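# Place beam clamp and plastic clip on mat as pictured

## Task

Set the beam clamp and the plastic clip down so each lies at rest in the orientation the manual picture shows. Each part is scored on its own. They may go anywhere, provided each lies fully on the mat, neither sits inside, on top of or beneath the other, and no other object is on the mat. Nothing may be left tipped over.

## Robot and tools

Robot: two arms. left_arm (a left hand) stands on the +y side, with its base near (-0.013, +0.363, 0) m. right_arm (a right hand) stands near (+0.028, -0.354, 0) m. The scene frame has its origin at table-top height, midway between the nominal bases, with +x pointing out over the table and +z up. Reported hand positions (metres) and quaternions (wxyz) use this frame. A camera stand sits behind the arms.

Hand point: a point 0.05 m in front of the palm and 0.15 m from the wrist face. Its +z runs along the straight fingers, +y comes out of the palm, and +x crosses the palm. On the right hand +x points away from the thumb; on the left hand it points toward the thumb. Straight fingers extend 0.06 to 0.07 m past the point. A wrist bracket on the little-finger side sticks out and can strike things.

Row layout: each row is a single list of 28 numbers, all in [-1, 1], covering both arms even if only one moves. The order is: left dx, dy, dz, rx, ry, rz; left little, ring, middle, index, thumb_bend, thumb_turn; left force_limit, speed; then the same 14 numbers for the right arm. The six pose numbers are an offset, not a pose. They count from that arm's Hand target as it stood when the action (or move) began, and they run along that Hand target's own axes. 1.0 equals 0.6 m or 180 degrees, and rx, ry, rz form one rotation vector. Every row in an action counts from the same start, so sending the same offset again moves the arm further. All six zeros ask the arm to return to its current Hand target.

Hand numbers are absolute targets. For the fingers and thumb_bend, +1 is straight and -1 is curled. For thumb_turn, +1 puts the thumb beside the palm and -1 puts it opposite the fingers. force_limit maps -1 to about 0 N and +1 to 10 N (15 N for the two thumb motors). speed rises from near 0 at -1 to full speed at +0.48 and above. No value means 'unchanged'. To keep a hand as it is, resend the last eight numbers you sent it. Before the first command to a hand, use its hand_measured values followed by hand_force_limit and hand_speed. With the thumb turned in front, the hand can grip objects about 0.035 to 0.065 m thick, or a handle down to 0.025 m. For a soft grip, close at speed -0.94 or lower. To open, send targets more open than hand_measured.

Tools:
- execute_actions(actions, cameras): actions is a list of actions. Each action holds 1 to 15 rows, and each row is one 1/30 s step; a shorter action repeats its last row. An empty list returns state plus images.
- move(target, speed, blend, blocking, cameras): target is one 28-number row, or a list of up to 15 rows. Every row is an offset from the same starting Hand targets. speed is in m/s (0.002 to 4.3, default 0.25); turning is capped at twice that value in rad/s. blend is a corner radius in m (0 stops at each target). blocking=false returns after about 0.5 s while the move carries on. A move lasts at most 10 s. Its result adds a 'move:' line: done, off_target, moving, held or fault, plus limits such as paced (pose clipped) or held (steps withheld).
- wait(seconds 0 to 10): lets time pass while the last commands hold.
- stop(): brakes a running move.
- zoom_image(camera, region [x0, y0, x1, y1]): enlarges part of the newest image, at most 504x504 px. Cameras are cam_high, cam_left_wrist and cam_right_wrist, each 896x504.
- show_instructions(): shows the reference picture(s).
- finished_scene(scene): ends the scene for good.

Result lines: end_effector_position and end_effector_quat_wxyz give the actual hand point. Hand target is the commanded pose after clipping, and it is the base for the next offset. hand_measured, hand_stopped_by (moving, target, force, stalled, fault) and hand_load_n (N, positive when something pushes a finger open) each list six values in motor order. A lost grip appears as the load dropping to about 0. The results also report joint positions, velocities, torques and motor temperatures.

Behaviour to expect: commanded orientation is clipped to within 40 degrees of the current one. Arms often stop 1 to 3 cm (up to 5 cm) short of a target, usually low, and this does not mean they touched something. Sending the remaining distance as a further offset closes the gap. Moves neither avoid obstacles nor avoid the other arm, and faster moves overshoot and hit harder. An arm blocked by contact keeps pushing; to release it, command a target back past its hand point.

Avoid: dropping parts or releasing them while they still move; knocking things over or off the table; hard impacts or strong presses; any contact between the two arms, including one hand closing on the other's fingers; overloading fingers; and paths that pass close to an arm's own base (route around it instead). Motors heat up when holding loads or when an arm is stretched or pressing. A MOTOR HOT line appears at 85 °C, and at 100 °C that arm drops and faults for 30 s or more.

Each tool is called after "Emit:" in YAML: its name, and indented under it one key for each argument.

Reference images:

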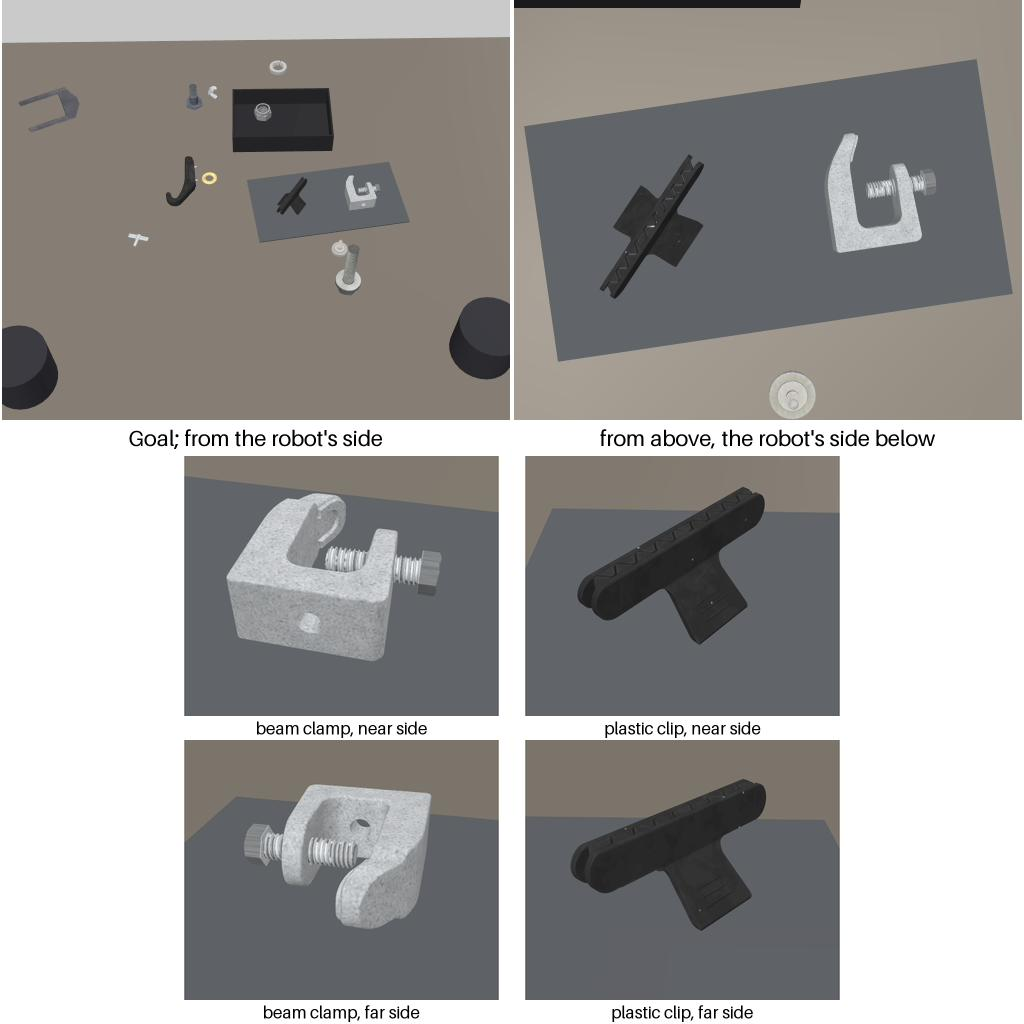

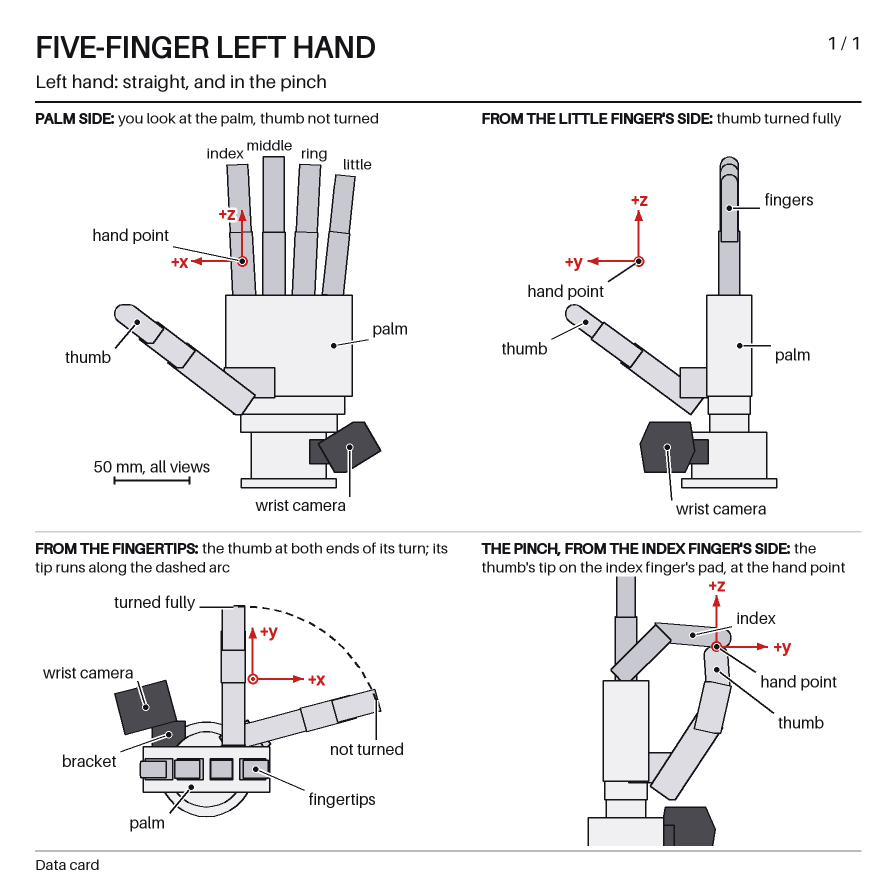

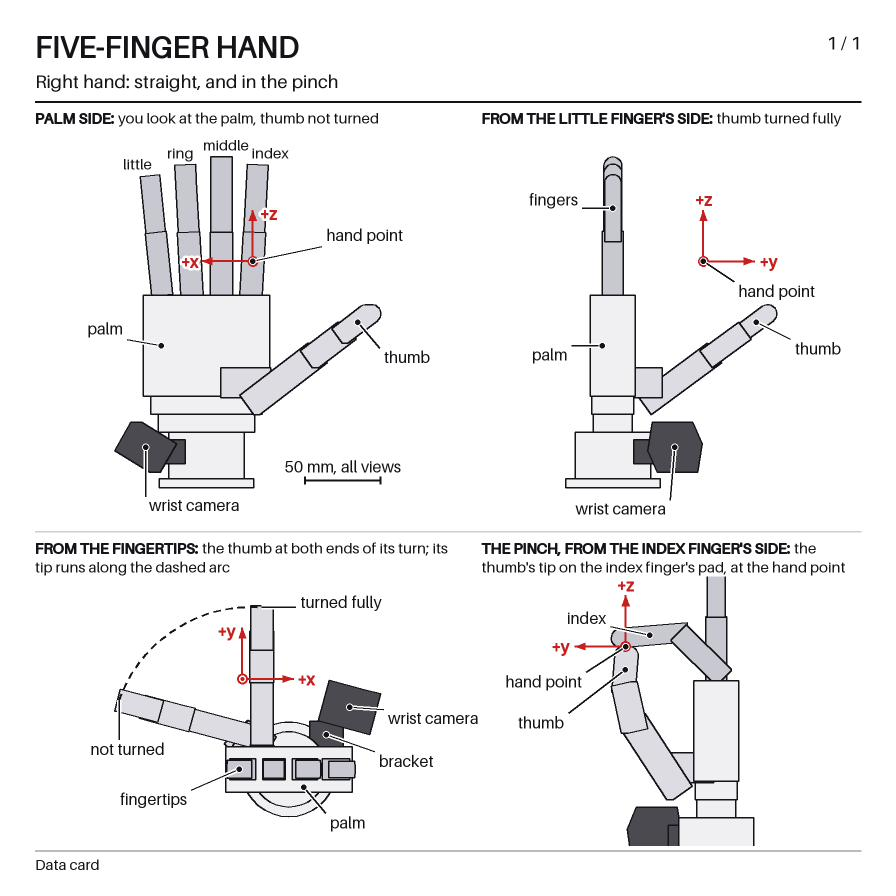

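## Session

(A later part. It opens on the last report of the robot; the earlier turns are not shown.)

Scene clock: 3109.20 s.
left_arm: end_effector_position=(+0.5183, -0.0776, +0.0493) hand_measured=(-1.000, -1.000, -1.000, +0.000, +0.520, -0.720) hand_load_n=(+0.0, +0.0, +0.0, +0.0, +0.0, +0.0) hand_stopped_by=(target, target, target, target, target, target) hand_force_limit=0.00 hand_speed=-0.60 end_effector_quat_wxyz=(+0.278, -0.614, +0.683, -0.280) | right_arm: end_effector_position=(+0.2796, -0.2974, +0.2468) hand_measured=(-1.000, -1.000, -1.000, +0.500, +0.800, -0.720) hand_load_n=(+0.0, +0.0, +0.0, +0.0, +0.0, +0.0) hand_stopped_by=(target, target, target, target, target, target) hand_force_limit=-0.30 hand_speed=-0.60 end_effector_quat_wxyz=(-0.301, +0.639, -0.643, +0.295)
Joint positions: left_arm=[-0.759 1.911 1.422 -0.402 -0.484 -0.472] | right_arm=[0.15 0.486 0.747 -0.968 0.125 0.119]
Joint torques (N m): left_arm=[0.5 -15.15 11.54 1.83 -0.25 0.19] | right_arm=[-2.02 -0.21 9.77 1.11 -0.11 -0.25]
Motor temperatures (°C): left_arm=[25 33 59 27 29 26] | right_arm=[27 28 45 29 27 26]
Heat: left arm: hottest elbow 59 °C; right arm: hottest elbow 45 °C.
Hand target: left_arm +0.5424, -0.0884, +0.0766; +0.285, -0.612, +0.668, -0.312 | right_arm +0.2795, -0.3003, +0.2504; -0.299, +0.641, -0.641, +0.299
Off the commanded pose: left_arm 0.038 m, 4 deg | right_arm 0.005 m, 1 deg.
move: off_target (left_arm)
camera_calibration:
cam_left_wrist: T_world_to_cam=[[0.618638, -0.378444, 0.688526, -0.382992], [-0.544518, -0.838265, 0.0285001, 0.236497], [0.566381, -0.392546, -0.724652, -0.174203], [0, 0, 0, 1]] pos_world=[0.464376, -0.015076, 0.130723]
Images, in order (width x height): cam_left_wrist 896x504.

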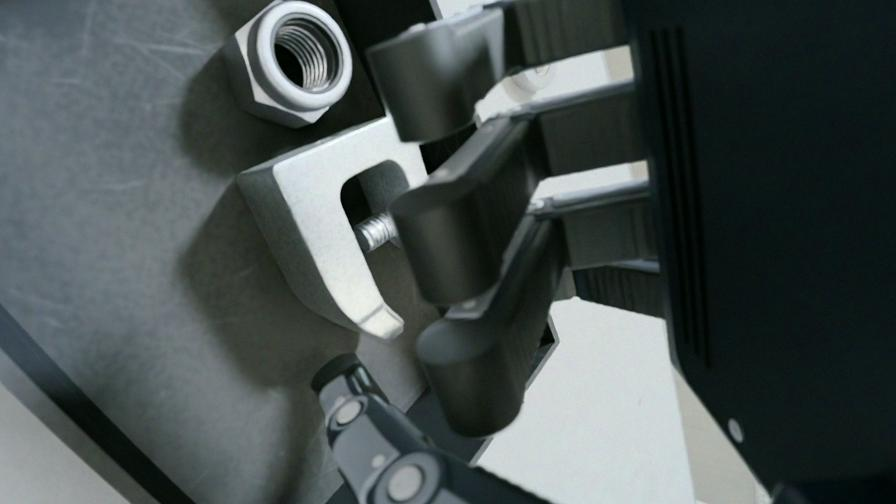

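Emit:
move:
  target: [-0.005,0.0322,0.0265,0,0,0,-1,-1,-1,0.0,0.52,-0.72,0,-0.6,0,0,0,0,0,0,-1,-1,-1,0.5,0.8,-0.72,-0.3,-0.6]
  speed: 0.04
  cameras: ["cam_left_wrist"]

Emit:
zoom_image:
  camera: "cam_left_wrist"
  region: [230, 120, 530, 420]

Scene clock: 3133.90 s.
left_arm: end_effector_position=(+0.5282, -0.0842, +0.0413) hand_measured=(-1.000, -1.000, -1.000, +0.000, +0.520, -0.720) hand_load_n=(+0.0, +0.0, +0.0, +0.0, +0.0, +0.0) hand_stopped_by=(target, target, target, target, target, target) hand_force_limit=0.00 hand_speed=-0.60 end_effector_quat_wxyz=(+0.280, -0.614, +0.676, -0.295) | right_arm: end_effector_position=(+0.2796, -0.2974, +0.2468) hand_measured=(-1.000, -1.000, -1.000, +0.500, +0.800, -0.720) hand_load_n=(+0.0, +0.0, +0.0, +0.0, +0.0, +0.0) hand_stopped_by=(target, target, target, target, target, target) hand_force_limit=-0.30 hand_speed=-0.60 end_effector_quat_wxyz=(-0.301, +0.639, -0.643, +0.295)
Joint positions: left_arm=[-0.756 1.936 1.422 -0.342 -0.483 -0.47] | right_arm=[0.15 0.486 0.747 -0.968 0.125 0.119]
Joint torques (N m): left_arm=[0.32 -15.38 8.91 1.99 -0.2 0.2] | right_arm=[-2.08 -0.09 9.77 1.1 -0.11 -0.25]
Motor temperatures (°C): left_arm=[25 34 58 28 29 26] | right_arm=[27 28 45 29 27 26]
Heat: left arm: hottest elbow 58 °C; right arm: hottest elbow 45 °C.
Hand target: left_arm +0.5425, -0.0854, +0.0516; +0.285, -0.612, +0.668, -0.312 | right_arm +0.2795, -0.3003, +0.2504; -0.299, +0.641, -0.641, +0.299
Off the commanded pose: left_arm 0.018 m, 2 deg | right_arm 0.005 m, 1 deg.
move: off_target (left_arm)
camera_calibration:
cam_left_wrist: T_world_to_cam=[[0.601515, -0.361079, 0.712602, -0.37657], [-0.544442, -0.838072, 0.0349136, 0.236235], [0.584605, -0.408972, -0.700699, -0.200194], [0, 0, 0, 1]] pos_world=[0.472163, -0.0198637, 0.119822]
Images, in order (width x height): cam_left_wrist 896x504.

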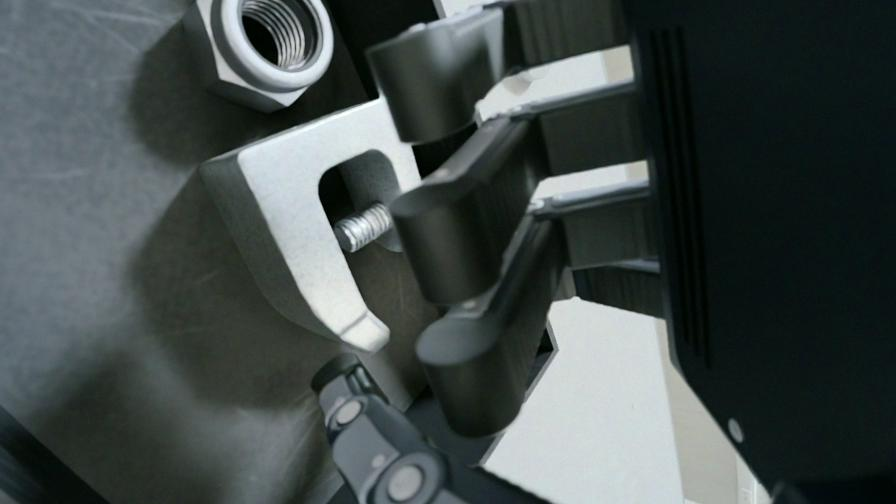

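Scaled by 1.680 from the camera's 896x504 image, which has a finer 1280x720 frame.

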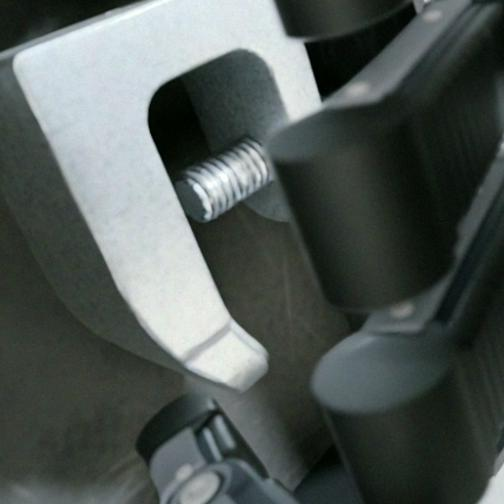

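Emit:
move:
  target: [-0.0135,0.0294,0.0013,0,0,0,-1,-1,-1,0.0,0.52,-0.72,0,-0.6,0,0,0,0,0,0,-1,-1,-1,0.5,0.8,-0.72,-0.3,-0.6]
  speed: 0.04
  cameras: ["cam_left_wrist"]

Emit:
zoom_image:
  camera: "cam_left_wrist"
  region: [230, 120, 530, 420]

Scene clock: 3150.80 s.
left_arm: end_effector_position=(+0.5181, -0.0757, +0.0210) hand_measured=(-1.000, -1.000, -1.000, +0.000, +0.520, -0.720) hand_load_n=(+0.0, +0.0, +0.0, -1.0, +0.0, +0.0) hand_stopped_by=(target, target, target, target, target, target) hand_force_limit=0.00 hand_speed=-0.60 end_effector_quat_wxyz=(+0.278, -0.614, +0.678, -0.292) | right_arm: end_effector_position=(+0.2796, -0.2974, +0.2468) hand_measured=(-1.000, -1.000, -1.000, +0.500, +0.800, -0.720) hand_load_n=(+0.0, +0.0, +0.0, -0.5, +0.0, +0.0) hand_stopped_by=(target, target, target, target, target, target) hand_force_limit=-0.30 hand_speed=-0.60 end_effector_quat_wxyz=(-0.301, +0.639, -0.643, +0.295)
Joint positions: left_arm=[-0.756 1.936 1.364 -0.292 -0.48 -0.47] | right_arm=[0.15 0.486 0.747 -0.968 0.125 0.119]
Joint torques (N m): left_arm=[0.44 -15.33 8.58 1.83 -0.34 0.18] | right_arm=[-2.02 -0.26 9.78 1.1 -0.11 -0.24]
Motor temperatures (°C): left_arm=[25 34 56 28 29 26] | right_arm=[27 28 44 29 27 26]
Heat: left arm: hottest elbow 56 °C; right arm: hottest elbow 44 °C.
Hand target: left_arm +0.5325, -0.0764, +0.0376; +0.285, -0.612, +0.668, -0.312 | right_arm +0.2795, -0.3003, +0.2504; -0.299, +0.641, -0.641, +0.299
Off the commanded pose: left_arm 0.022 m, 3 deg | right_arm 0.005 m, 1 deg.
move: off_target (left_arm)
camera_calibration:
cam_left_wrist: T_world_to_cam=[[0.605811, -0.364818, 0.707037, -0.355393], [-0.545888, -0.837093, 0.0358098, 0.239432], [0.578791, -0.407656, -0.70627, -0.201735], [0, 0, 0, 1]] pos_world=[0.462766, -0.0114653, 0.100222]
Images, in order (width x height): cam_left_wrist 896x504.

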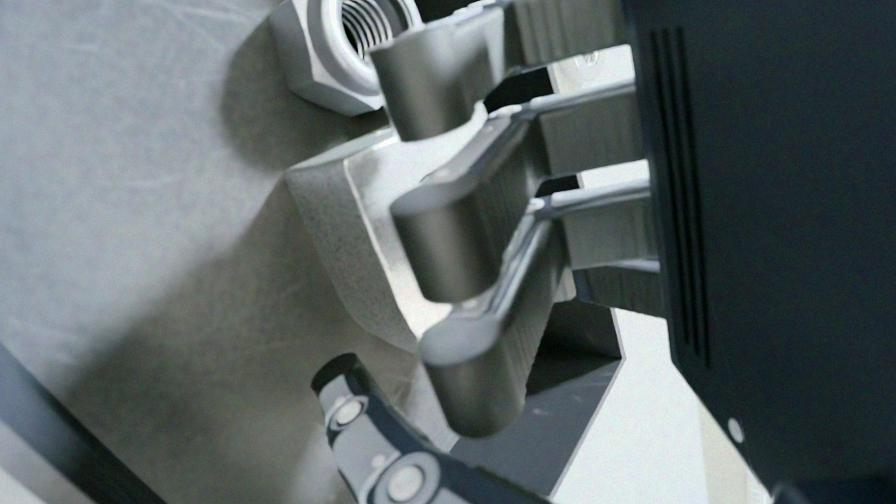

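Scaled by 1.680 from the camera's 896x504 image, which has a finer 1280x720 frame.

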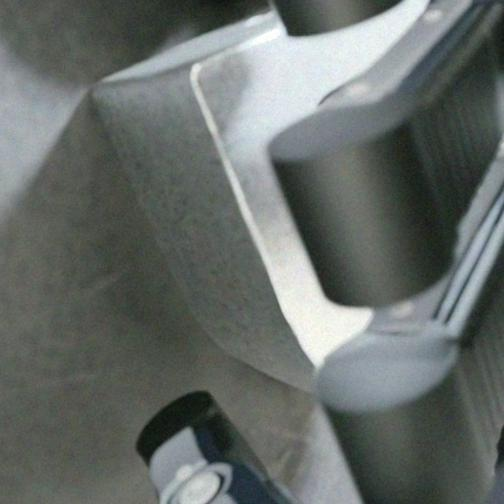

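Emit:
move:
  target: [0,0,0,0,0,0,-1,-1,-1,-0.35,0.2,-0.72,-0.6,-0.92,0,0,0,0,0,0,-1,-1,-1,0.5,0.8,-0.72,-0.3,-0.6]
  speed: 0.04
  cameras: ["cam_left_wrist"]

Emit:
zoom_image:
  camera: "cam_left_wrist"
  region: [230, 120, 530, 420]

Scene clock: 3160.10 s.
left_arm: end_effector_position=(+0.5221, -0.0708, +0.0210) hand_measured=(-1.000, -1.000, -1.000, -0.200, +0.406, -0.720) hand_load_n=(+0.0, +0.0, +0.0, +2.5, +2.5, -0.5) hand_stopped_by=(target, target, target, force, force, target) hand_force_limit=-0.60 hand_speed=-0.92 end_effector_quat_wxyz=(+0.280, -0.617, +0.675, -0.291) | right_arm: end_effector_position=(+0.2796, -0.2974, +0.2468) hand_measured=(-1.000, -1.000, -1.000, +0.500, +0.800, -0.720) hand_load_n=(+0.0, +0.0, +0.0, +0.0, +0.0, +0.0) hand_stopped_by=(target, target, target, target, target, target) hand_force_limit=-0.30 hand_speed=-0.60 end_effector_quat_wxyz=(-0.301, +0.639, -0.643, +0.295)
Joint positions: left_arm=[-0.747 1.936 1.364 -0.292 -0.48 -0.47] | right_arm=[0.15 0.486 0.747 -0.968 0.125 0.119]
Joint torques (N m): left_arm=[0.38 -15.74 8.61 1.91 -0.3 0.2] | right_arm=[-1.96 -0.26 9.76 1.11 -0.11 -0.24]
Heat: left arm: hottest elbow 54 °C; right arm: hottest elbow 44 °C.
Hand target: left_arm +0.5325, -0.0764, +0.0376; +0.285, -0.612, +0.668, -0.312 | right_arm +0.2795, -0.3003, +0.2504; -0.299, +0.641, -0.641, +0.299
Off the commanded pose: left_arm 0.020 m, 3 deg | right_arm 0.005 m, 1 deg.
move: off_target (left_arm)
camera_calibration:
cam_left_wrist: T_world_to_cam=[[0.609189, -0.359225, 0.706998, -0.35744], [-0.538119, -0.842109, 0.0357988, 0.241368], [0.582509, -0.402257, -0.706309, -0.203659], [0, 0, 0, 1]] pos_world=[0.466267, -0.00706652, 0.100222]
Images, in order (width x height): cam_left_wrist 896x504.

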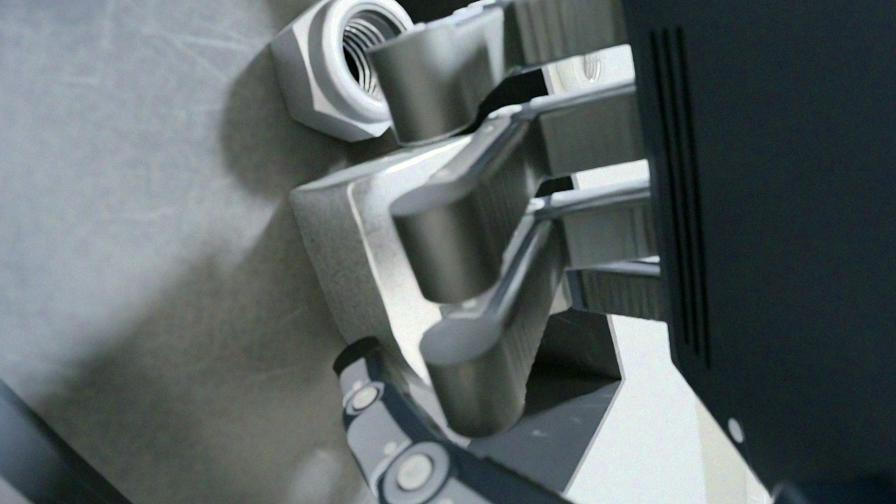

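Scaled by 1.680 from the camera's 896x504 image, which has a finer 1280x720 frame.

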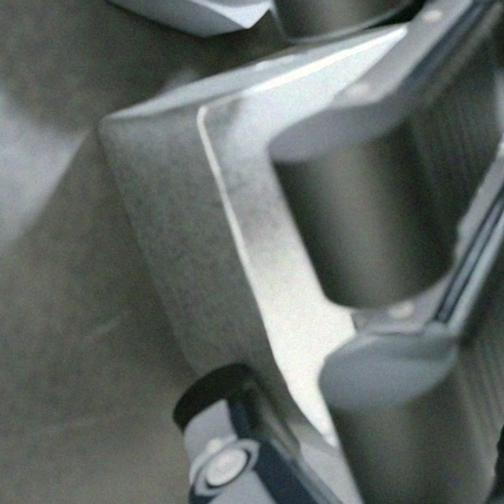

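Emit:
move:
  target: [0,0,0,0,0,0,-1,-1,-1,-0.4,0.18,-0.72,-0.2,-0.93,0,0,0,0,0,0,-1,-1,-1,0.5,0.8,-0.72,-0.3,-0.6]
  speed: 0.04

Scene clock: 3168.77 s.
left_arm: end_effector_position=(+0.5221, -0.0708, +0.0210) hand_measured=(-1.000, -1.000, -1.000, -0.206, +0.394, -0.720) hand_load_n=(+0.0, +0.0, +0.0, +5.0, +5.5, -1.0) hand_stopped_by=(target, target, target, force, force, target) hand_force_limit=-0.20 hand_speed=-0.93 end_effector_quat_wxyz=(+0.280, -0.617, +0.675, -0.291) | right_arm: end_effector_position=(+0.2796, -0.2974, +0.2468) hand_measured=(-1.000, -1.000, -1.000, +0.500, +0.800, -0.720) hand_load_n=(+0.0, +0.0, +0.0, +0.0, +0.0, +0.0) hand_stopped_by=(target, target, target, target, target, target) hand_force_limit=-0.30 hand_speed=-0.60 end_effector_quat_wxyz=(-0.301, +0.639, -0.643, +0.295)
Joint positions: left_arm=[-0.747 1.936 1.364 -0.292 -0.48 -0.47] | right_arm=[0.15 0.486 0.747 -0.968 0.125 0.119]
Joint torques (N m): left_arm=[0.44 -16.32 8.5 2 -0.36 0.16] | right_arm=[-1.96 -0.21 9.8 1.11 -0.11 -0.25]
Heat: left arm: hottest elbow 53 °C; right arm: hottest elbow 44 °C.
Hand target: left_arm +0.5325, -0.0764, +0.0376; +0.285, -0.612, +0.668, -0.312 | right_arm +0.2795, -0.3003, +0.2504; -0.299, +0.641, -0.641, +0.299
Off the commanded pose: left_arm 0.020 m, 3 deg | right_arm 0.005 m, 1 deg.
move: off_target (left_arm)

Emit:
move:
  target: [0,-0.0638,-0.0536,0,0,0,-1,-1,-1,-0.4,0.18,-0.72,-0.2,-0.93,0,0,0,0,0,0,-1,-1,-1,0.5,0.8,-0.72,-0.3,-0.6]
  speed: 0.05
  cameras: ["cam_left_wrist"]

Scene clock: 3176.87 s.
left_arm: end_effector_position=(+0.5129, -0.0604, +0.0330) hand_measured=(-1.000, -1.000, -1.000, -0.206, +0.392, -0.720) hand_load_n=(+0.0, +0.0, +0.0, +3.0, +2.5, -0.5) hand_stopped_by=(target, target, target, force, force, target) hand_force_limit=-0.20 hand_speed=-0.93 end_effector_quat_wxyz=(+0.280, -0.614, +0.686, -0.273) | right_arm: end_effector_position=(+0.2796, -0.2974, +0.2468) hand_measured=(-1.000, -1.000, -1.000, +0.500, +0.800, -0.720) hand_load_n=(+0.0, +0.0, +0.0, +0.0, +0.0, +0.0) hand_stopped_by=(target, target, target, target, target, target) hand_force_limit=-0.30 hand_speed=-0.60 end_effector_quat_wxyz=(-0.301, +0.639, -0.643, +0.295)
Joint positions: left_arm=[-0.745 1.902 1.364 -0.362 -0.48 -0.46] | right_arm=[0.15 0.486 0.747 -0.968 0.125 0.119]
Joint torques (N m): left_arm=[0.56 -17.85 12.44 0.03 -0.34 0.14] | right_arm=[-2.02 -0.21 9.77 1.11 -0.11 -0.24]
Heat: left arm: hottest elbow 53 °C; right arm: hottest elbow 44 °C.
Hand target: left_arm +0.5325, -0.0764, +0.0876; +0.285, -0.612, +0.668, -0.312 | right_arm +0.2795, -0.3003, +0.2504; -0.299, +0.641, -0.641, +0.299
Off the commanded pose: left_arm 0.060 m, 5 deg | right_arm 0.005 m, 1 deg.
move: off_target (left_arm)
camera_calibration:
cam_left_wrist: T_world_to_cam=[[0.625586, -0.385419, 0.678302, -0.365649], [-0.542231, -0.839919, 0.0228395, 0.247326], [0.560916, -0.382085, -0.734428, -0.172445], [0, 0, 0, 1]] pos_world=[0.459581, 0.000917156, 0.115723]
Images, in order (width x height): cam_left_wrist 896x504.

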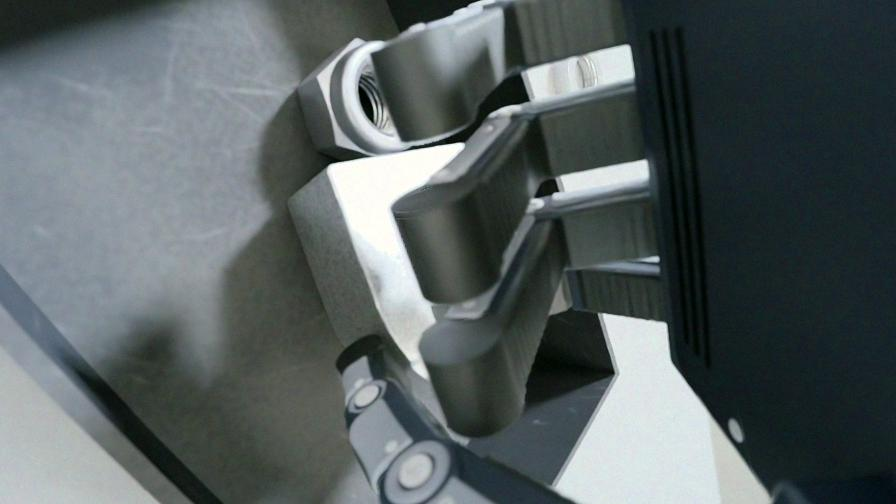

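Emit:
move:
  target: [0.0138,-0.0733,-0.0162,0,0,0,-1,-1,-1,-0.4,0.18,-0.72,-0.2,-0.93,0,0,0,0,0,0,-1,-1,-1,0.5,0.8,-0.72,-0.3,-0.6]
  speed: 0.05
  cameras: ["cam_left_wrist"]

Scene clock: 3186.73 s.
left_arm: end_effector_position=(+0.5329, -0.0799, +0.0902) hand_measured=(-1.000, -1.000, -1.000, -0.206, +0.392, -0.720) hand_load_n=(+0.0, +0.5, +0.0, -0.5, +0.0, +0.0) hand_stopped_by=(target, target, target, force, force, target) hand_force_limit=-0.20 hand_speed=-0.93 end_effector_quat_wxyz=(+0.279, -0.614, +0.680, -0.289) | right_arm: end_effector_position=(+0.2796, -0.2974, +0.2468) hand_measured=(-1.000, -1.000, -1.000, +0.500, +0.800, -0.720) hand_load_n=(+0.0, +0.0, +0.0, +0.0, +0.0, +0.0) hand_stopped_by=(target, target, target, target, target, target) hand_force_limit=-0.30 hand_speed=-0.60 end_effector_quat_wxyz=(-0.301, +0.639, -0.643, +0.295)
Joint positions: left_arm=[-0.745 1.887 1.494 -0.474 -0.475 -0.46] | right_arm=[0.15 0.486 0.747 -0.968 0.125 0.119]
Joint torques (N m): left_arm=[0.5 -15.85 13.3 0.05 -0.24 0.17] | right_arm=[-1.96 -0.21 9.77 1.11 -0.11 -0.24]
Heat: left arm: hottest elbow 53 °C; right arm: hottest elbow 44 °C.
Hand target: left_arm +0.5525, -0.0864, +0.1275; +0.285, -0.612, +0.668, -0.312 | right_arm +0.2795, -0.3003, +0.2504; -0.299, +0.641, -0.641, +0.299
Off the commanded pose: left_arm 0.043 m, 3 deg | right_arm 0.005 m, 1 deg.
move: off_target (left_arm)
camera_calibration:
cam_left_wrist: T_world_to_cam=[[0.608878, -0.369714, 0.70184, -0.416377], [-0.545332, -0.837614, 0.0318633, 0.241549], [0.576091, -0.402137, -0.711622, -0.160775], [0, 0, 0, 1]] pos_world=[0.477869, -0.0162692, 0.170122]
Images, in order (width x height): cam_left_wrist 896x504.

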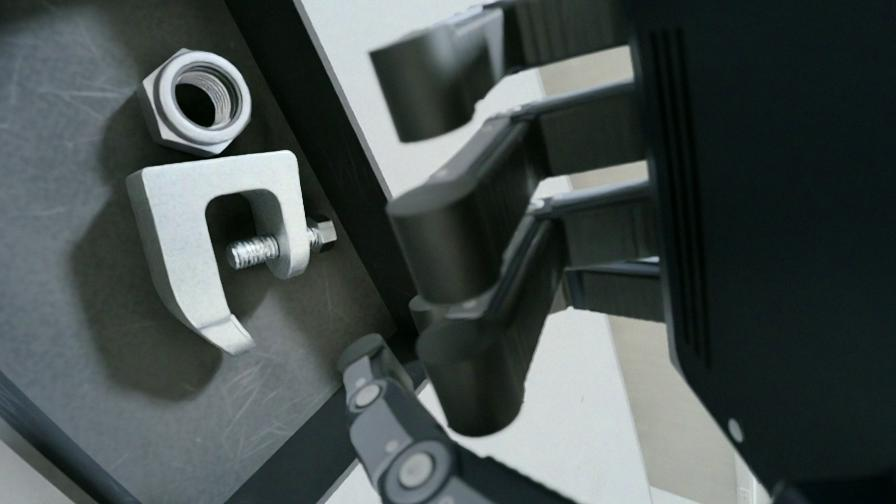

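Emit:
zoom_image:
  camera: "cam_left_wrist"
  region: [110, 120, 410, 420]

Scaled by 1.680 from the camera's 896x504 image, which has a finer 1280x720 frame.

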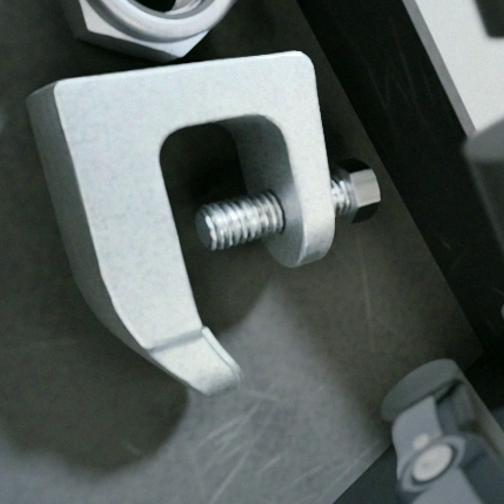

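Emit:
move:
  target:
    - [0,-0.1277,-0.1071,0,0,0,-1,-1,-1,0.3,0.7,-0.72,-0.2,-0.6,0,0,0,0,0,0,-1,-1,-1,0.5,0.8,-0.72,-0.3,-0.6]
    - [-0.571,0.109,-0.525,0,0,0,-1,-1,-1,0.3,0.7,-0.72,-0.2,-0.6,0,0,0,0,0,0,-1,-1,-1,0.5,0.8,-0.72,-0.3,-0.6]
    - [-0.571,0.109,-0.525,0,0,0,-1,-1,-1,0.3,0.7,-0.72,-0.2,-0.6,-0.4288,-0.1295,0.4016,0,0.0809,0.0679,-1,-1,-1,0.2,0.7,-0.72,-0.3,-0.6]
  speed: 0.25
  cameras: ["cam_right_wrist"]

Scene clock: 3311.53 s.
left_arm: end_effector_position=(+0.3018, +0.2760, +0.2735) hand_measured=(-1.000, -1.000, -1.000, +0.300, +0.700, -0.720) hand_load_n=(+0.0, +0.0, +0.0, +0.0, +0.0, +0.0) hand_stopped_by=(target, target, target, target, target, target) hand_force_limit=-0.20 hand_speed=-0.60 end_effector_quat_wxyz=(-0.280, +0.616, -0.666, +0.313) | right_arm: end_effector_position=(+0.4987, -0.0542, +0.1348) hand_measured=(-1.000, -1.000, -1.000, +0.200, +0.700, -0.720) hand_load_n=(+0.0, +0.0, +0.0, +0.5, +0.0, +0.0) hand_stopped_by=(target, target, target, target, target, target) hand_force_limit=-0.30 hand_speed=-0.60 end_effector_quat_wxyz=(+0.227, -0.540, +0.734, -0.343)
Joint positions: left_arm=[-0.218 0.716 0.88 -0.871 -0.089 -0.091] | right_arm=[0.687 1.555 1.191 -0.7 0.712 0.817]
Joint torques (N m): left_arm=[0.5 -2.2 10.11 0.38 0.04 0.16] | right_arm=[-0.97 -10.93 12.75 0.54 0.59 -0.04]
Motor temperatures (°C): left_arm=[25 36 55 27 29 26] | right_arm=[27 28 44 29 27 26]
Heat: left arm: hottest elbow 55 °C; right arm: hottest elbow 44 °C.
Hand target: left_arm +0.3004, +0.2798, +0.2798; -0.285, +0.612, -0.668, +0.312 | right_arm +0.5142, -0.0432, +0.1551; +0.245, -0.526, +0.738, -0.344
Off the commanded pose: left_arm 0.008 m, 1 deg | right_arm 0.028 m, 3 deg.
move: off_target (right_arm); target 3's new numbers were sent with right_arm's hand 0.028 m and 3 deg from that target
camera_calibration:
cam_right_wrist: T_world_to_cam=[[-0.705804, -0.0390319, -0.707331, 0.445596], [-0.306839, 0.916802, 0.255586, 0.148221], [0.638506, 0.39743, -0.659059, -0.0930307], [0, 0, 0, 1]] pos_world=[0.419384, -0.0815238, 0.215988]
Images, in order (width x height): cam_right_wrist 896x504.

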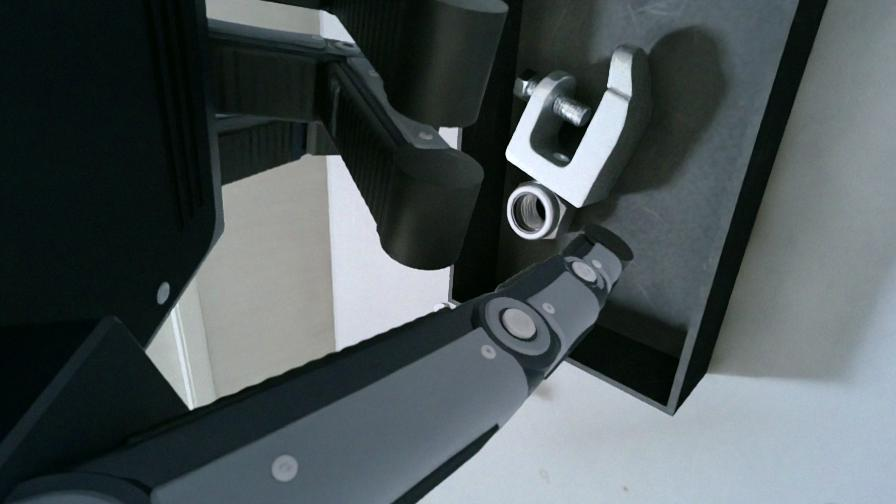

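Emit:
zoom_image:
  camera: "cam_right_wrist"
  region: [480, 20, 720, 260]

Scaled by 2.100 from the camera's 896x504 image, which has a finer 1280x720 frame.

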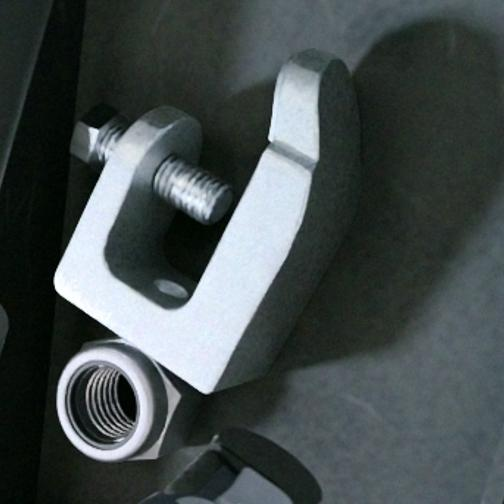

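Emit:
move:
  target: [0,0,0,0,0,0,-1,-1,-1,0.3,0.7,-0.72,-0.2,-0.6,-0.0142,0.0582,0.0811,0,0,0,-1,-1,-0.06,-0.06,0.52,-1,-0.3,-0.6]
  speed: 0.1
  cameras: ["cam_right_wrist"]

Emit:
zoom_image:
  camera: "cam_right_wrist"
  region: [380, 20, 720, 360]

Scene clock: 3388.70 s.
left_arm: end_effector_position=(+0.3018, +0.2760, +0.2735) hand_measured=(-1.000, -1.000, -1.000, +0.300, +0.700, -0.720) hand_load_n=(+0.0, +0.0, +0.0, +0.0, +0.0, +0.0) hand_stopped_by=(target, target, target, target, target, target) hand_force_limit=-0.20 hand_speed=-0.60 end_effector_quat_wxyz=(-0.280, +0.616, -0.666, +0.313) | right_arm: end_effector_position=(+0.5223, -0.0387, +0.0958) hand_measured=(-1.000, -1.000, -0.060, -0.060, +0.520, -1.000) hand_load_n=(+0.0, +0.0, +0.0, +0.0, +0.0, +0.0) hand_stopped_by=(target, target, target, target, target, target) hand_force_limit=-0.30 hand_speed=-0.60 end_effector_quat_wxyz=(+0.239, -0.532, +0.737, -0.342)
Joint positions: left_arm=[-0.218 0.716 0.88 -0.871 -0.089 -0.091] | right_arm=[0.681 1.653 1.191 -0.574 0.712 0.819]
Joint torques (N m): left_arm=[0.56 -2.2 10.17 0.35 0.05 0.2] | right_arm=[-2.02 -12.04 8.43 1.63 0.29 -0.22]
Heat: left arm: hottest elbow 52 °C; right arm: hottest elbow 47 °C.
Hand target: left_arm +0.3004, +0.2798, +0.2798; -0.285, +0.612, -0.668, +0.312 | right_arm +0.5310, -0.0399, +0.0970; +0.245, -0.526, +0.738, -0.344
Off the commanded pose: left_arm 0.008 m, 1 deg | right_arm 0.009 m, 1 deg.
move: done
camera_calibration:
cam_right_wrist: T_world_to_cam=[[-0.690717, -0.0205036, -0.722835, 0.429525], [-0.305906, 0.914035, 0.266386, 0.149585], [0.655235, 0.405117, -0.637611, -0.150491], [0, 0, 0, 1]] pos_world=[0.441046, -0.0669532, 0.174674]
Images, in order (width x height): cam_right_wrist 896x504.

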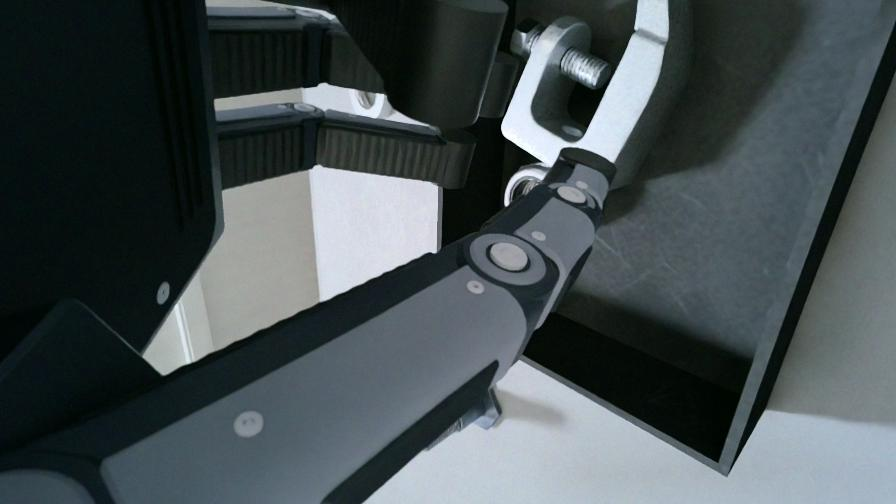

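Scaled by 1.482 from the camera's 896x504 image, which has a finer 1280x720 frame.

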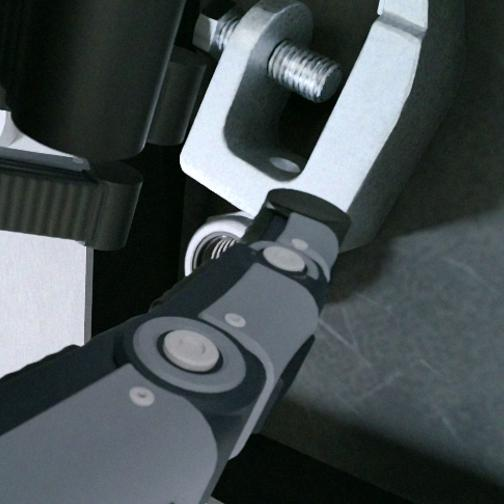

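Emit:
move:
  target: [0,0,0,0,0,0,-1,-1,-1,0.3,0.7,-0.72,-0.2,-0.6,0.0232,0.0512,0.035,0,0,0,-1,-1,-0.06,-0.06,0.52,-1,-0.3,-0.6]
  speed: 0.06
  cameras: ["cam_right_wrist"]

Emit:
zoom_image:
  camera: "cam_right_wrist"
  region: [420, 0, 720, 240]

Scene clock: 3398.20 s.
left_arm: end_effector_position=(+0.3018, +0.2760, +0.2735) hand_measured=(-1.000, -1.000, -1.000, +0.300, +0.700, -0.720) hand_load_n=(+0.0, +0.0, +0.0, -0.5, +0.0, +0.5) hand_stopped_by=(target, target, target, target, target, target) hand_force_limit=-0.20 hand_speed=-0.60 end_effector_quat_wxyz=(-0.280, +0.616, -0.666, +0.313) | right_arm: end_effector_position=(+0.5153, -0.0496, +0.0604) hand_measured=(-1.000, -1.000, -0.060, -0.060, +0.520, -1.000) hand_load_n=(+0.0, +0.0, +0.0, +0.0, +0.0, +0.0) hand_stopped_by=(target, target, target, target, target, target) hand_force_limit=-0.30 hand_speed=-0.60 end_effector_quat_wxyz=(+0.242, -0.529, +0.738, -0.342)
Joint positions: left_arm=[-0.218 0.716 0.88 -0.871 -0.089 -0.091] | right_arm=[0.673 1.669 1.102 -0.46 0.709 0.816]
Joint torques (N m): left_arm=[0.09 -2.14 10.17 0.43 0.06 0.18] | right_arm=[-2.08 -11.75 7.95 1.66 0.24 -0.26]
Heat: left arm: hottest elbow 52 °C; right arm: hottest elbow 46 °C.
Hand target: left_arm +0.3004, +0.2798, +0.2798; -0.285, +0.612, -0.668, +0.312 | right_arm +0.5230, -0.0519, +0.0600; +0.245, -0.526, +0.738, -0.344
Off the commanded pose: left_arm 0.008 m, 1 deg | right_arm 0.008 m, 1 deg.
move: done
camera_calibration:
cam_right_wrist: T_world_to_cam=[[-0.687493, -0.013469, -0.726066, 0.397831], [-0.303343, 0.913747, 0.270277, 0.16527], [0.659801, 0.40606, -0.63228, -0.166716], [0, 0, 0, 1]] pos_world=[0.433639, -0.0779598, 0.138772]
Images, in order (width x height): cam_right_wrist 896x504.

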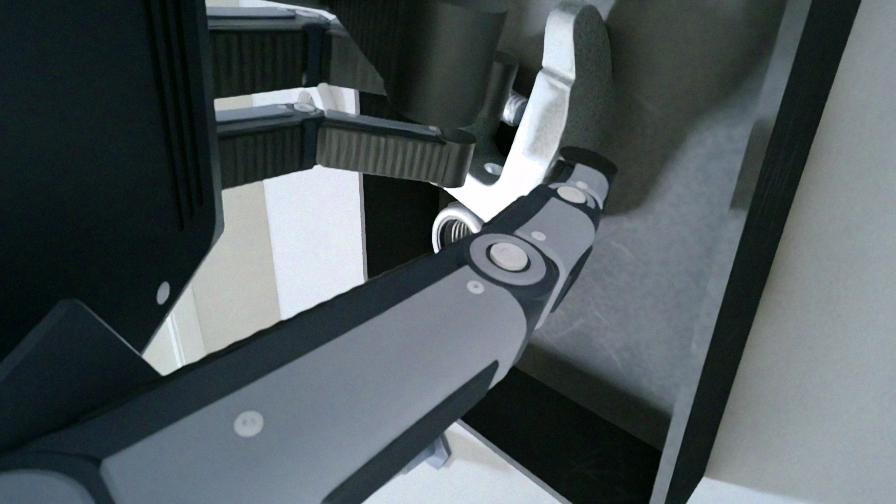

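Scaled by 1.680 from the camera's 896x504 image, which has a finer 1280x720 frame.

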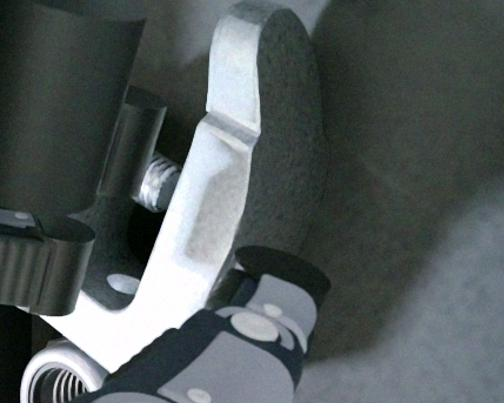

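Emit:
move:
  target: [0,0,0,0,0,0,-1,-1,-1,0.3,0.7,-0.72,-0.2,-0.6,-0.0011,0.0248,0.0249,0,0,0,-1,-1,-0.06,-0.06,0.52,-1,-0.3,-0.6]
  speed: 0.04
  cameras: ["cam_right_wrist"]

Emit:
zoom_image:
  camera: "cam_right_wrist"
  region: [420, 0, 720, 240]

Scene clock: 3409.73 s.
left_arm: end_effector_position=(+0.3018, +0.2760, +0.2735) hand_measured=(-1.000, -1.000, -1.000, +0.300, +0.700, -0.720) hand_load_n=(+0.0, +0.0, +0.0, +0.0, +0.0, +0.0) hand_stopped_by=(target, target, target, target, target, target) hand_force_limit=-0.20 hand_speed=-0.60 end_effector_quat_wxyz=(-0.280, +0.616, -0.666, +0.313) | right_arm: end_effector_position=(+0.5205, -0.0529, +0.0418) hand_measured=(-1.000, -1.000, -0.060, -0.060, +0.520, -1.000) hand_load_n=(+0.0, +0.0, +0.0, +0.0, +0.0, +0.0) hand_stopped_by=(target, target, target, target, target, target) hand_force_limit=-0.30 hand_speed=-0.60 end_effector_quat_wxyz=(+0.242, -0.525, +0.740, -0.343)
Joint positions: left_arm=[-0.218 0.716 0.88 -0.871 -0.089 -0.091] | right_arm=[0.662 1.701 1.086 -0.405 0.707 0.812]
Joint torques (N m): left_arm=[0.44 -2.32 10.21 0.24 0.05 0.19] | right_arm=[-1.96 -11.75 7.54 1.65 0.24 -0.25]
Heat: left arm: hottest elbow 52 °C; right arm: hottest elbow 44 °C.
Hand target: left_arm +0.3004, +0.2798, +0.2798; -0.285, +0.612, -0.668, +0.312 | right_arm +0.5250, -0.0519, +0.0390; +0.245, -0.526, +0.738, -0.344
Off the commanded pose: left_arm 0.008 m, 1 deg | right_arm 0.005 m, 1 deg.
move: done
camera_calibration:
cam_right_wrist: T_world_to_cam=[[-0.685268, -0.00601384, -0.728266, 0.387189], [-0.296872, 0.915424, 0.271784, 0.171569], [0.665038, 0.402447, -0.629096, -0.183561], [0, 0, 0, 1]] pos_world=[0.438337, -0.0808558, 0.11987]
Images, in order (width x height): cam_right_wrist 896x504.

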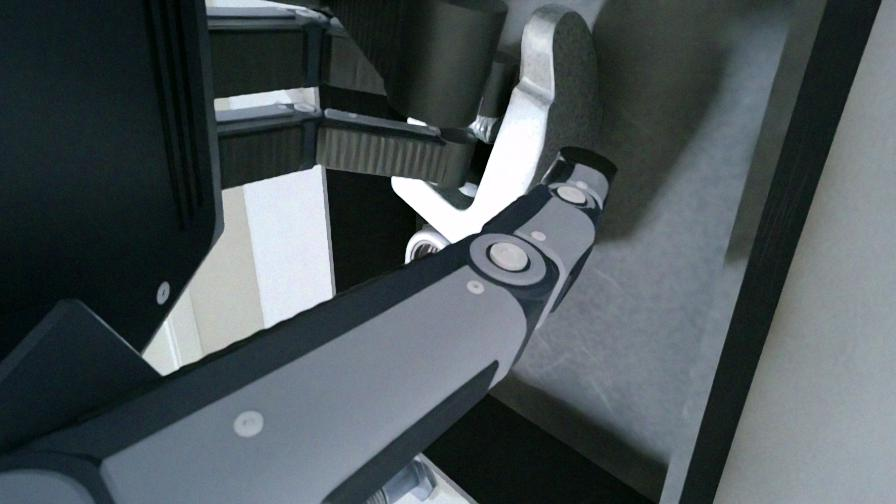

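Scaled by 1.680 from the camera's 896x504 image, which has a finer 1280x720 frame.

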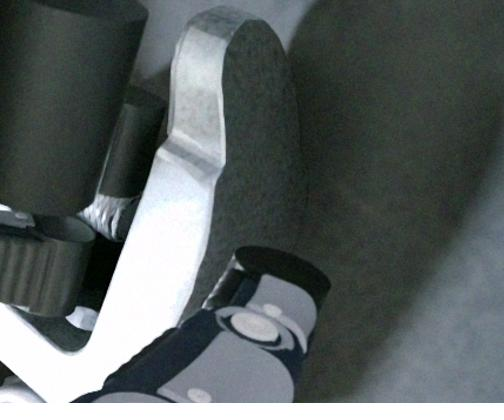

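Emit:
move:
  target: [0,0,0,0,0,0,-1,-1,-1,0.3,0.7,-0.72,-0.2,-0.6,-0.0052,0.0092,0.0008,0,0,0,-1,-1,-0.06,-0.06,0.52,-1,-0.3,-0.6]
  speed: 0.03
  cameras: ["cam_right_wrist"]

Emit:
zoom_image:
  camera: "cam_right_wrist"
  region: [420, 0, 720, 240]

Scene clock: 3417.43 s.
left_arm: end_effector_position=(+0.3018, +0.2760, +0.2735) hand_measured=(-1.000, -1.000, -1.000, +0.300, +0.700, -0.720) hand_load_n=(+0.0, +0.0, +0.0, +0.0, +0.0, +0.0) hand_stopped_by=(target, target, target, target, target, target) hand_force_limit=-0.20 hand_speed=-0.60 end_effector_quat_wxyz=(-0.280, +0.616, -0.666, +0.313) | right_arm: end_effector_position=(+0.5208, -0.0527, +0.0382) hand_measured=(-1.000, -1.000, -0.060, -0.060, +0.520, -1.000) hand_load_n=(+0.0, +0.0, +0.0, -0.5, +0.0, +0.0) hand_stopped_by=(target, target, target, target, target, target) hand_force_limit=-0.30 hand_speed=-0.60 end_effector_quat_wxyz=(+0.241, -0.526, +0.740, -0.343)
Joint positions: left_arm=[-0.218 0.716 0.88 -0.871 -0.089 -0.091] | right_arm=[0.662 1.709 1.086 -0.401 0.707 0.812]
Joint torques (N m): left_arm=[0.21 -2.02 10.1 0.42 0.07 0.17] | right_arm=[-1.2 -11.81 7.5 1.62 0.39 -0.14]
Motor temperatures (°C): left_arm=[25 31 52 27 29 26] | right_arm=[27 30 43 29 27 26]
Heat: left arm: hottest elbow 52 °C; right arm: hottest elbow 43 °C.
Hand target: left_arm +0.3004, +0.2798, +0.2798; -0.285, +0.612, -0.668, +0.312 | right_arm +0.5230, -0.0479, +0.0345; +0.245, -0.526, +0.738, -0.344
Off the commanded pose: left_arm 0.008 m, 1 deg | right_arm 0.006 m, 1 deg.
move: done
camera_calibration:
cam_right_wrist: T_world_to_cam=[[-0.686997, -0.00751653, -0.726621, 0.385509], [-0.296289, 0.915946, 0.270657, 0.17219], [0.663511, 0.401231, -0.63148, -0.185348], [0, 0, 0, 1]] pos_world=[0.438842, -0.0804519, 0.116471]
Images, in order (width x height): cam_right_wrist 896x504.

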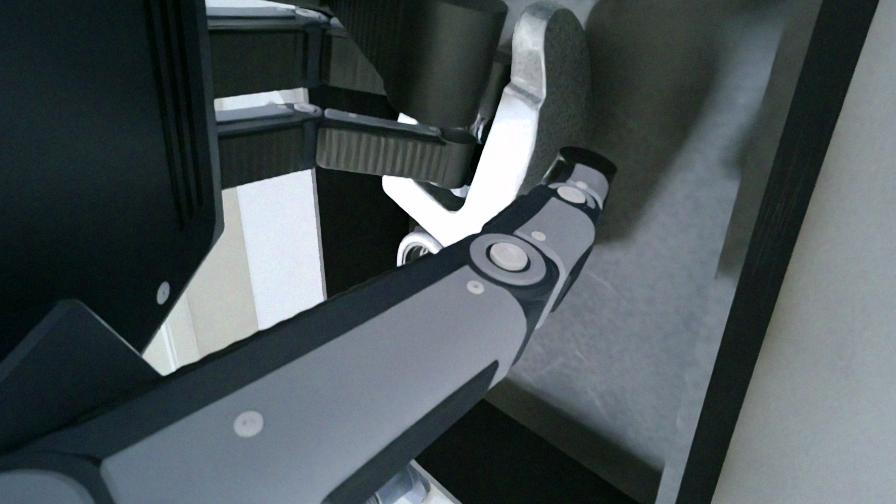

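Scaled by 1.680 from the camera's 896x504 image, which has a finer 1280x720 frame.

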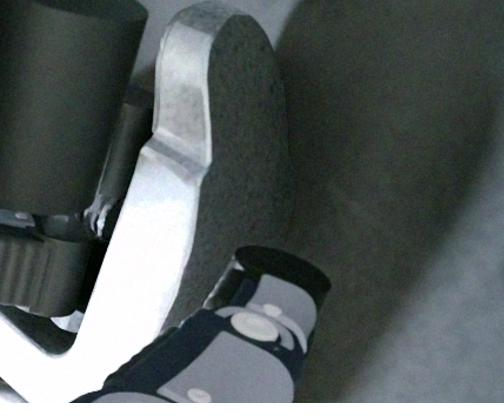

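Emit:
move:
  target: [0,0,0,0,0,0,-1,-1,-1,0.3,0.7,-0.72,-0.2,-0.6,-0.0073,0.0068,-0.0068,0,0,0,-1,-1,-0.06,-0.06,0.52,-1,-0.3,-0.6]
  speed: 0.03
  cameras: ["cam_right_wrist"]

Emit:
zoom_image:
  camera: "cam_right_wrist"
  region: [420, 0, 720, 240]

Scene clock: 3429.10 s.
left_arm: end_effector_position=(+0.3018, +0.2760, +0.2735) hand_measured=(-1.000, -1.000, -1.000, +0.300, +0.700, -0.720) hand_load_n=(+0.0, +0.0, +0.0, +0.0, +0.0, +0.0) hand_stopped_by=(target, target, target, target, target, target) hand_force_limit=-0.20 hand_speed=-0.60 end_effector_quat_wxyz=(-0.280, +0.616, -0.666, +0.313) | right_arm: end_effector_position=(+0.5187, -0.0498, +0.0360) hand_measured=(-1.000, -1.000, -0.060, -0.060, +0.520, -1.000) hand_load_n=(+0.0, +0.0, +0.0, +0.0, +0.0, +0.0) hand_stopped_by=(target, target, target, target, target, target) hand_force_limit=-0.30 hand_speed=-0.60 end_effector_quat_wxyz=(+0.240, -0.527, +0.739, -0.344)
Joint positions: left_arm=[-0.218 0.716 0.88 -0.871 -0.089 -0.091] | right_arm=[0.67 1.713 1.086 -0.401 0.712 0.816]
Joint torques (N m): left_arm=[0.91 -1.85 10.07 0.21 0.04 0.14] | right_arm=[-0.56 -11.81 7.83 1.21 0.51 -0.03]
Heat: left arm: hottest elbow 52 °C; right arm: hottest elbow 42 °C.
Hand target: left_arm +0.3004, +0.2798, +0.2798; -0.285, +0.612, -0.668, +0.312 | right_arm +0.5190, -0.0419, +0.0340; +0.245, -0.526, +0.738, -0.344
Off the commanded pose: left_arm 0.008 m, 1 deg | right_arm 0.008 m, 1 deg.
move: done
camera_calibration:
cam_right_wrist: T_world_to_cam=[[-0.687152, -0.0123867, -0.726408, 0.382294], [-0.299196, 0.915956, 0.267408, 0.171149], [0.662045, 0.401088, -0.633107, -0.185696], [0, 0, 0, 1]] pos_world=[0.436841, -0.0775486, 0.11437]
Images, in order (width x height): cam_right_wrist 896x504.

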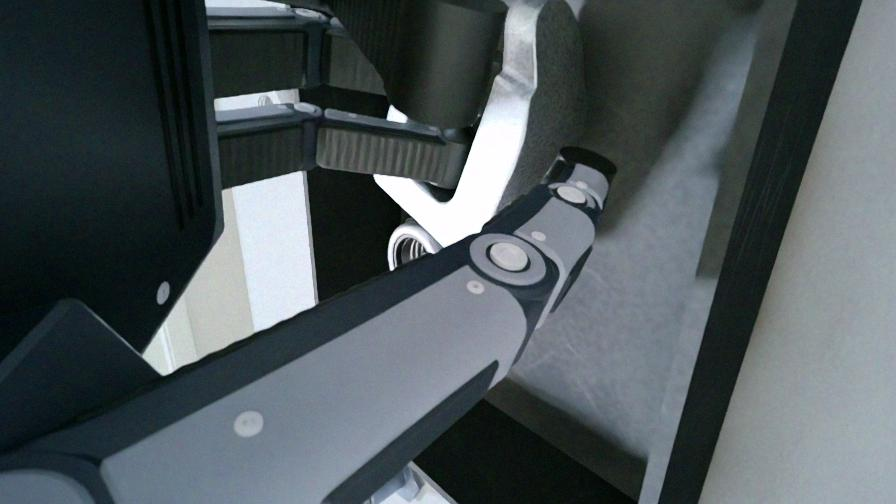

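Scaled by 1.680 from the camera's 896x504 image, which has a finer 1280x720 frame.

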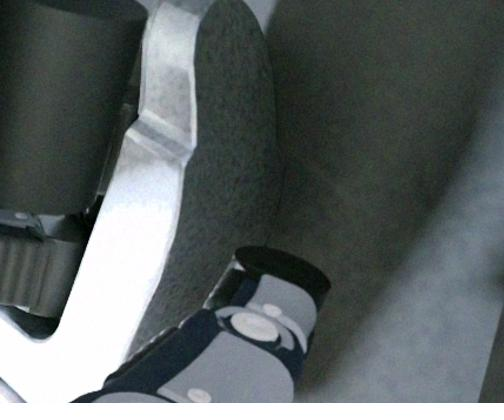

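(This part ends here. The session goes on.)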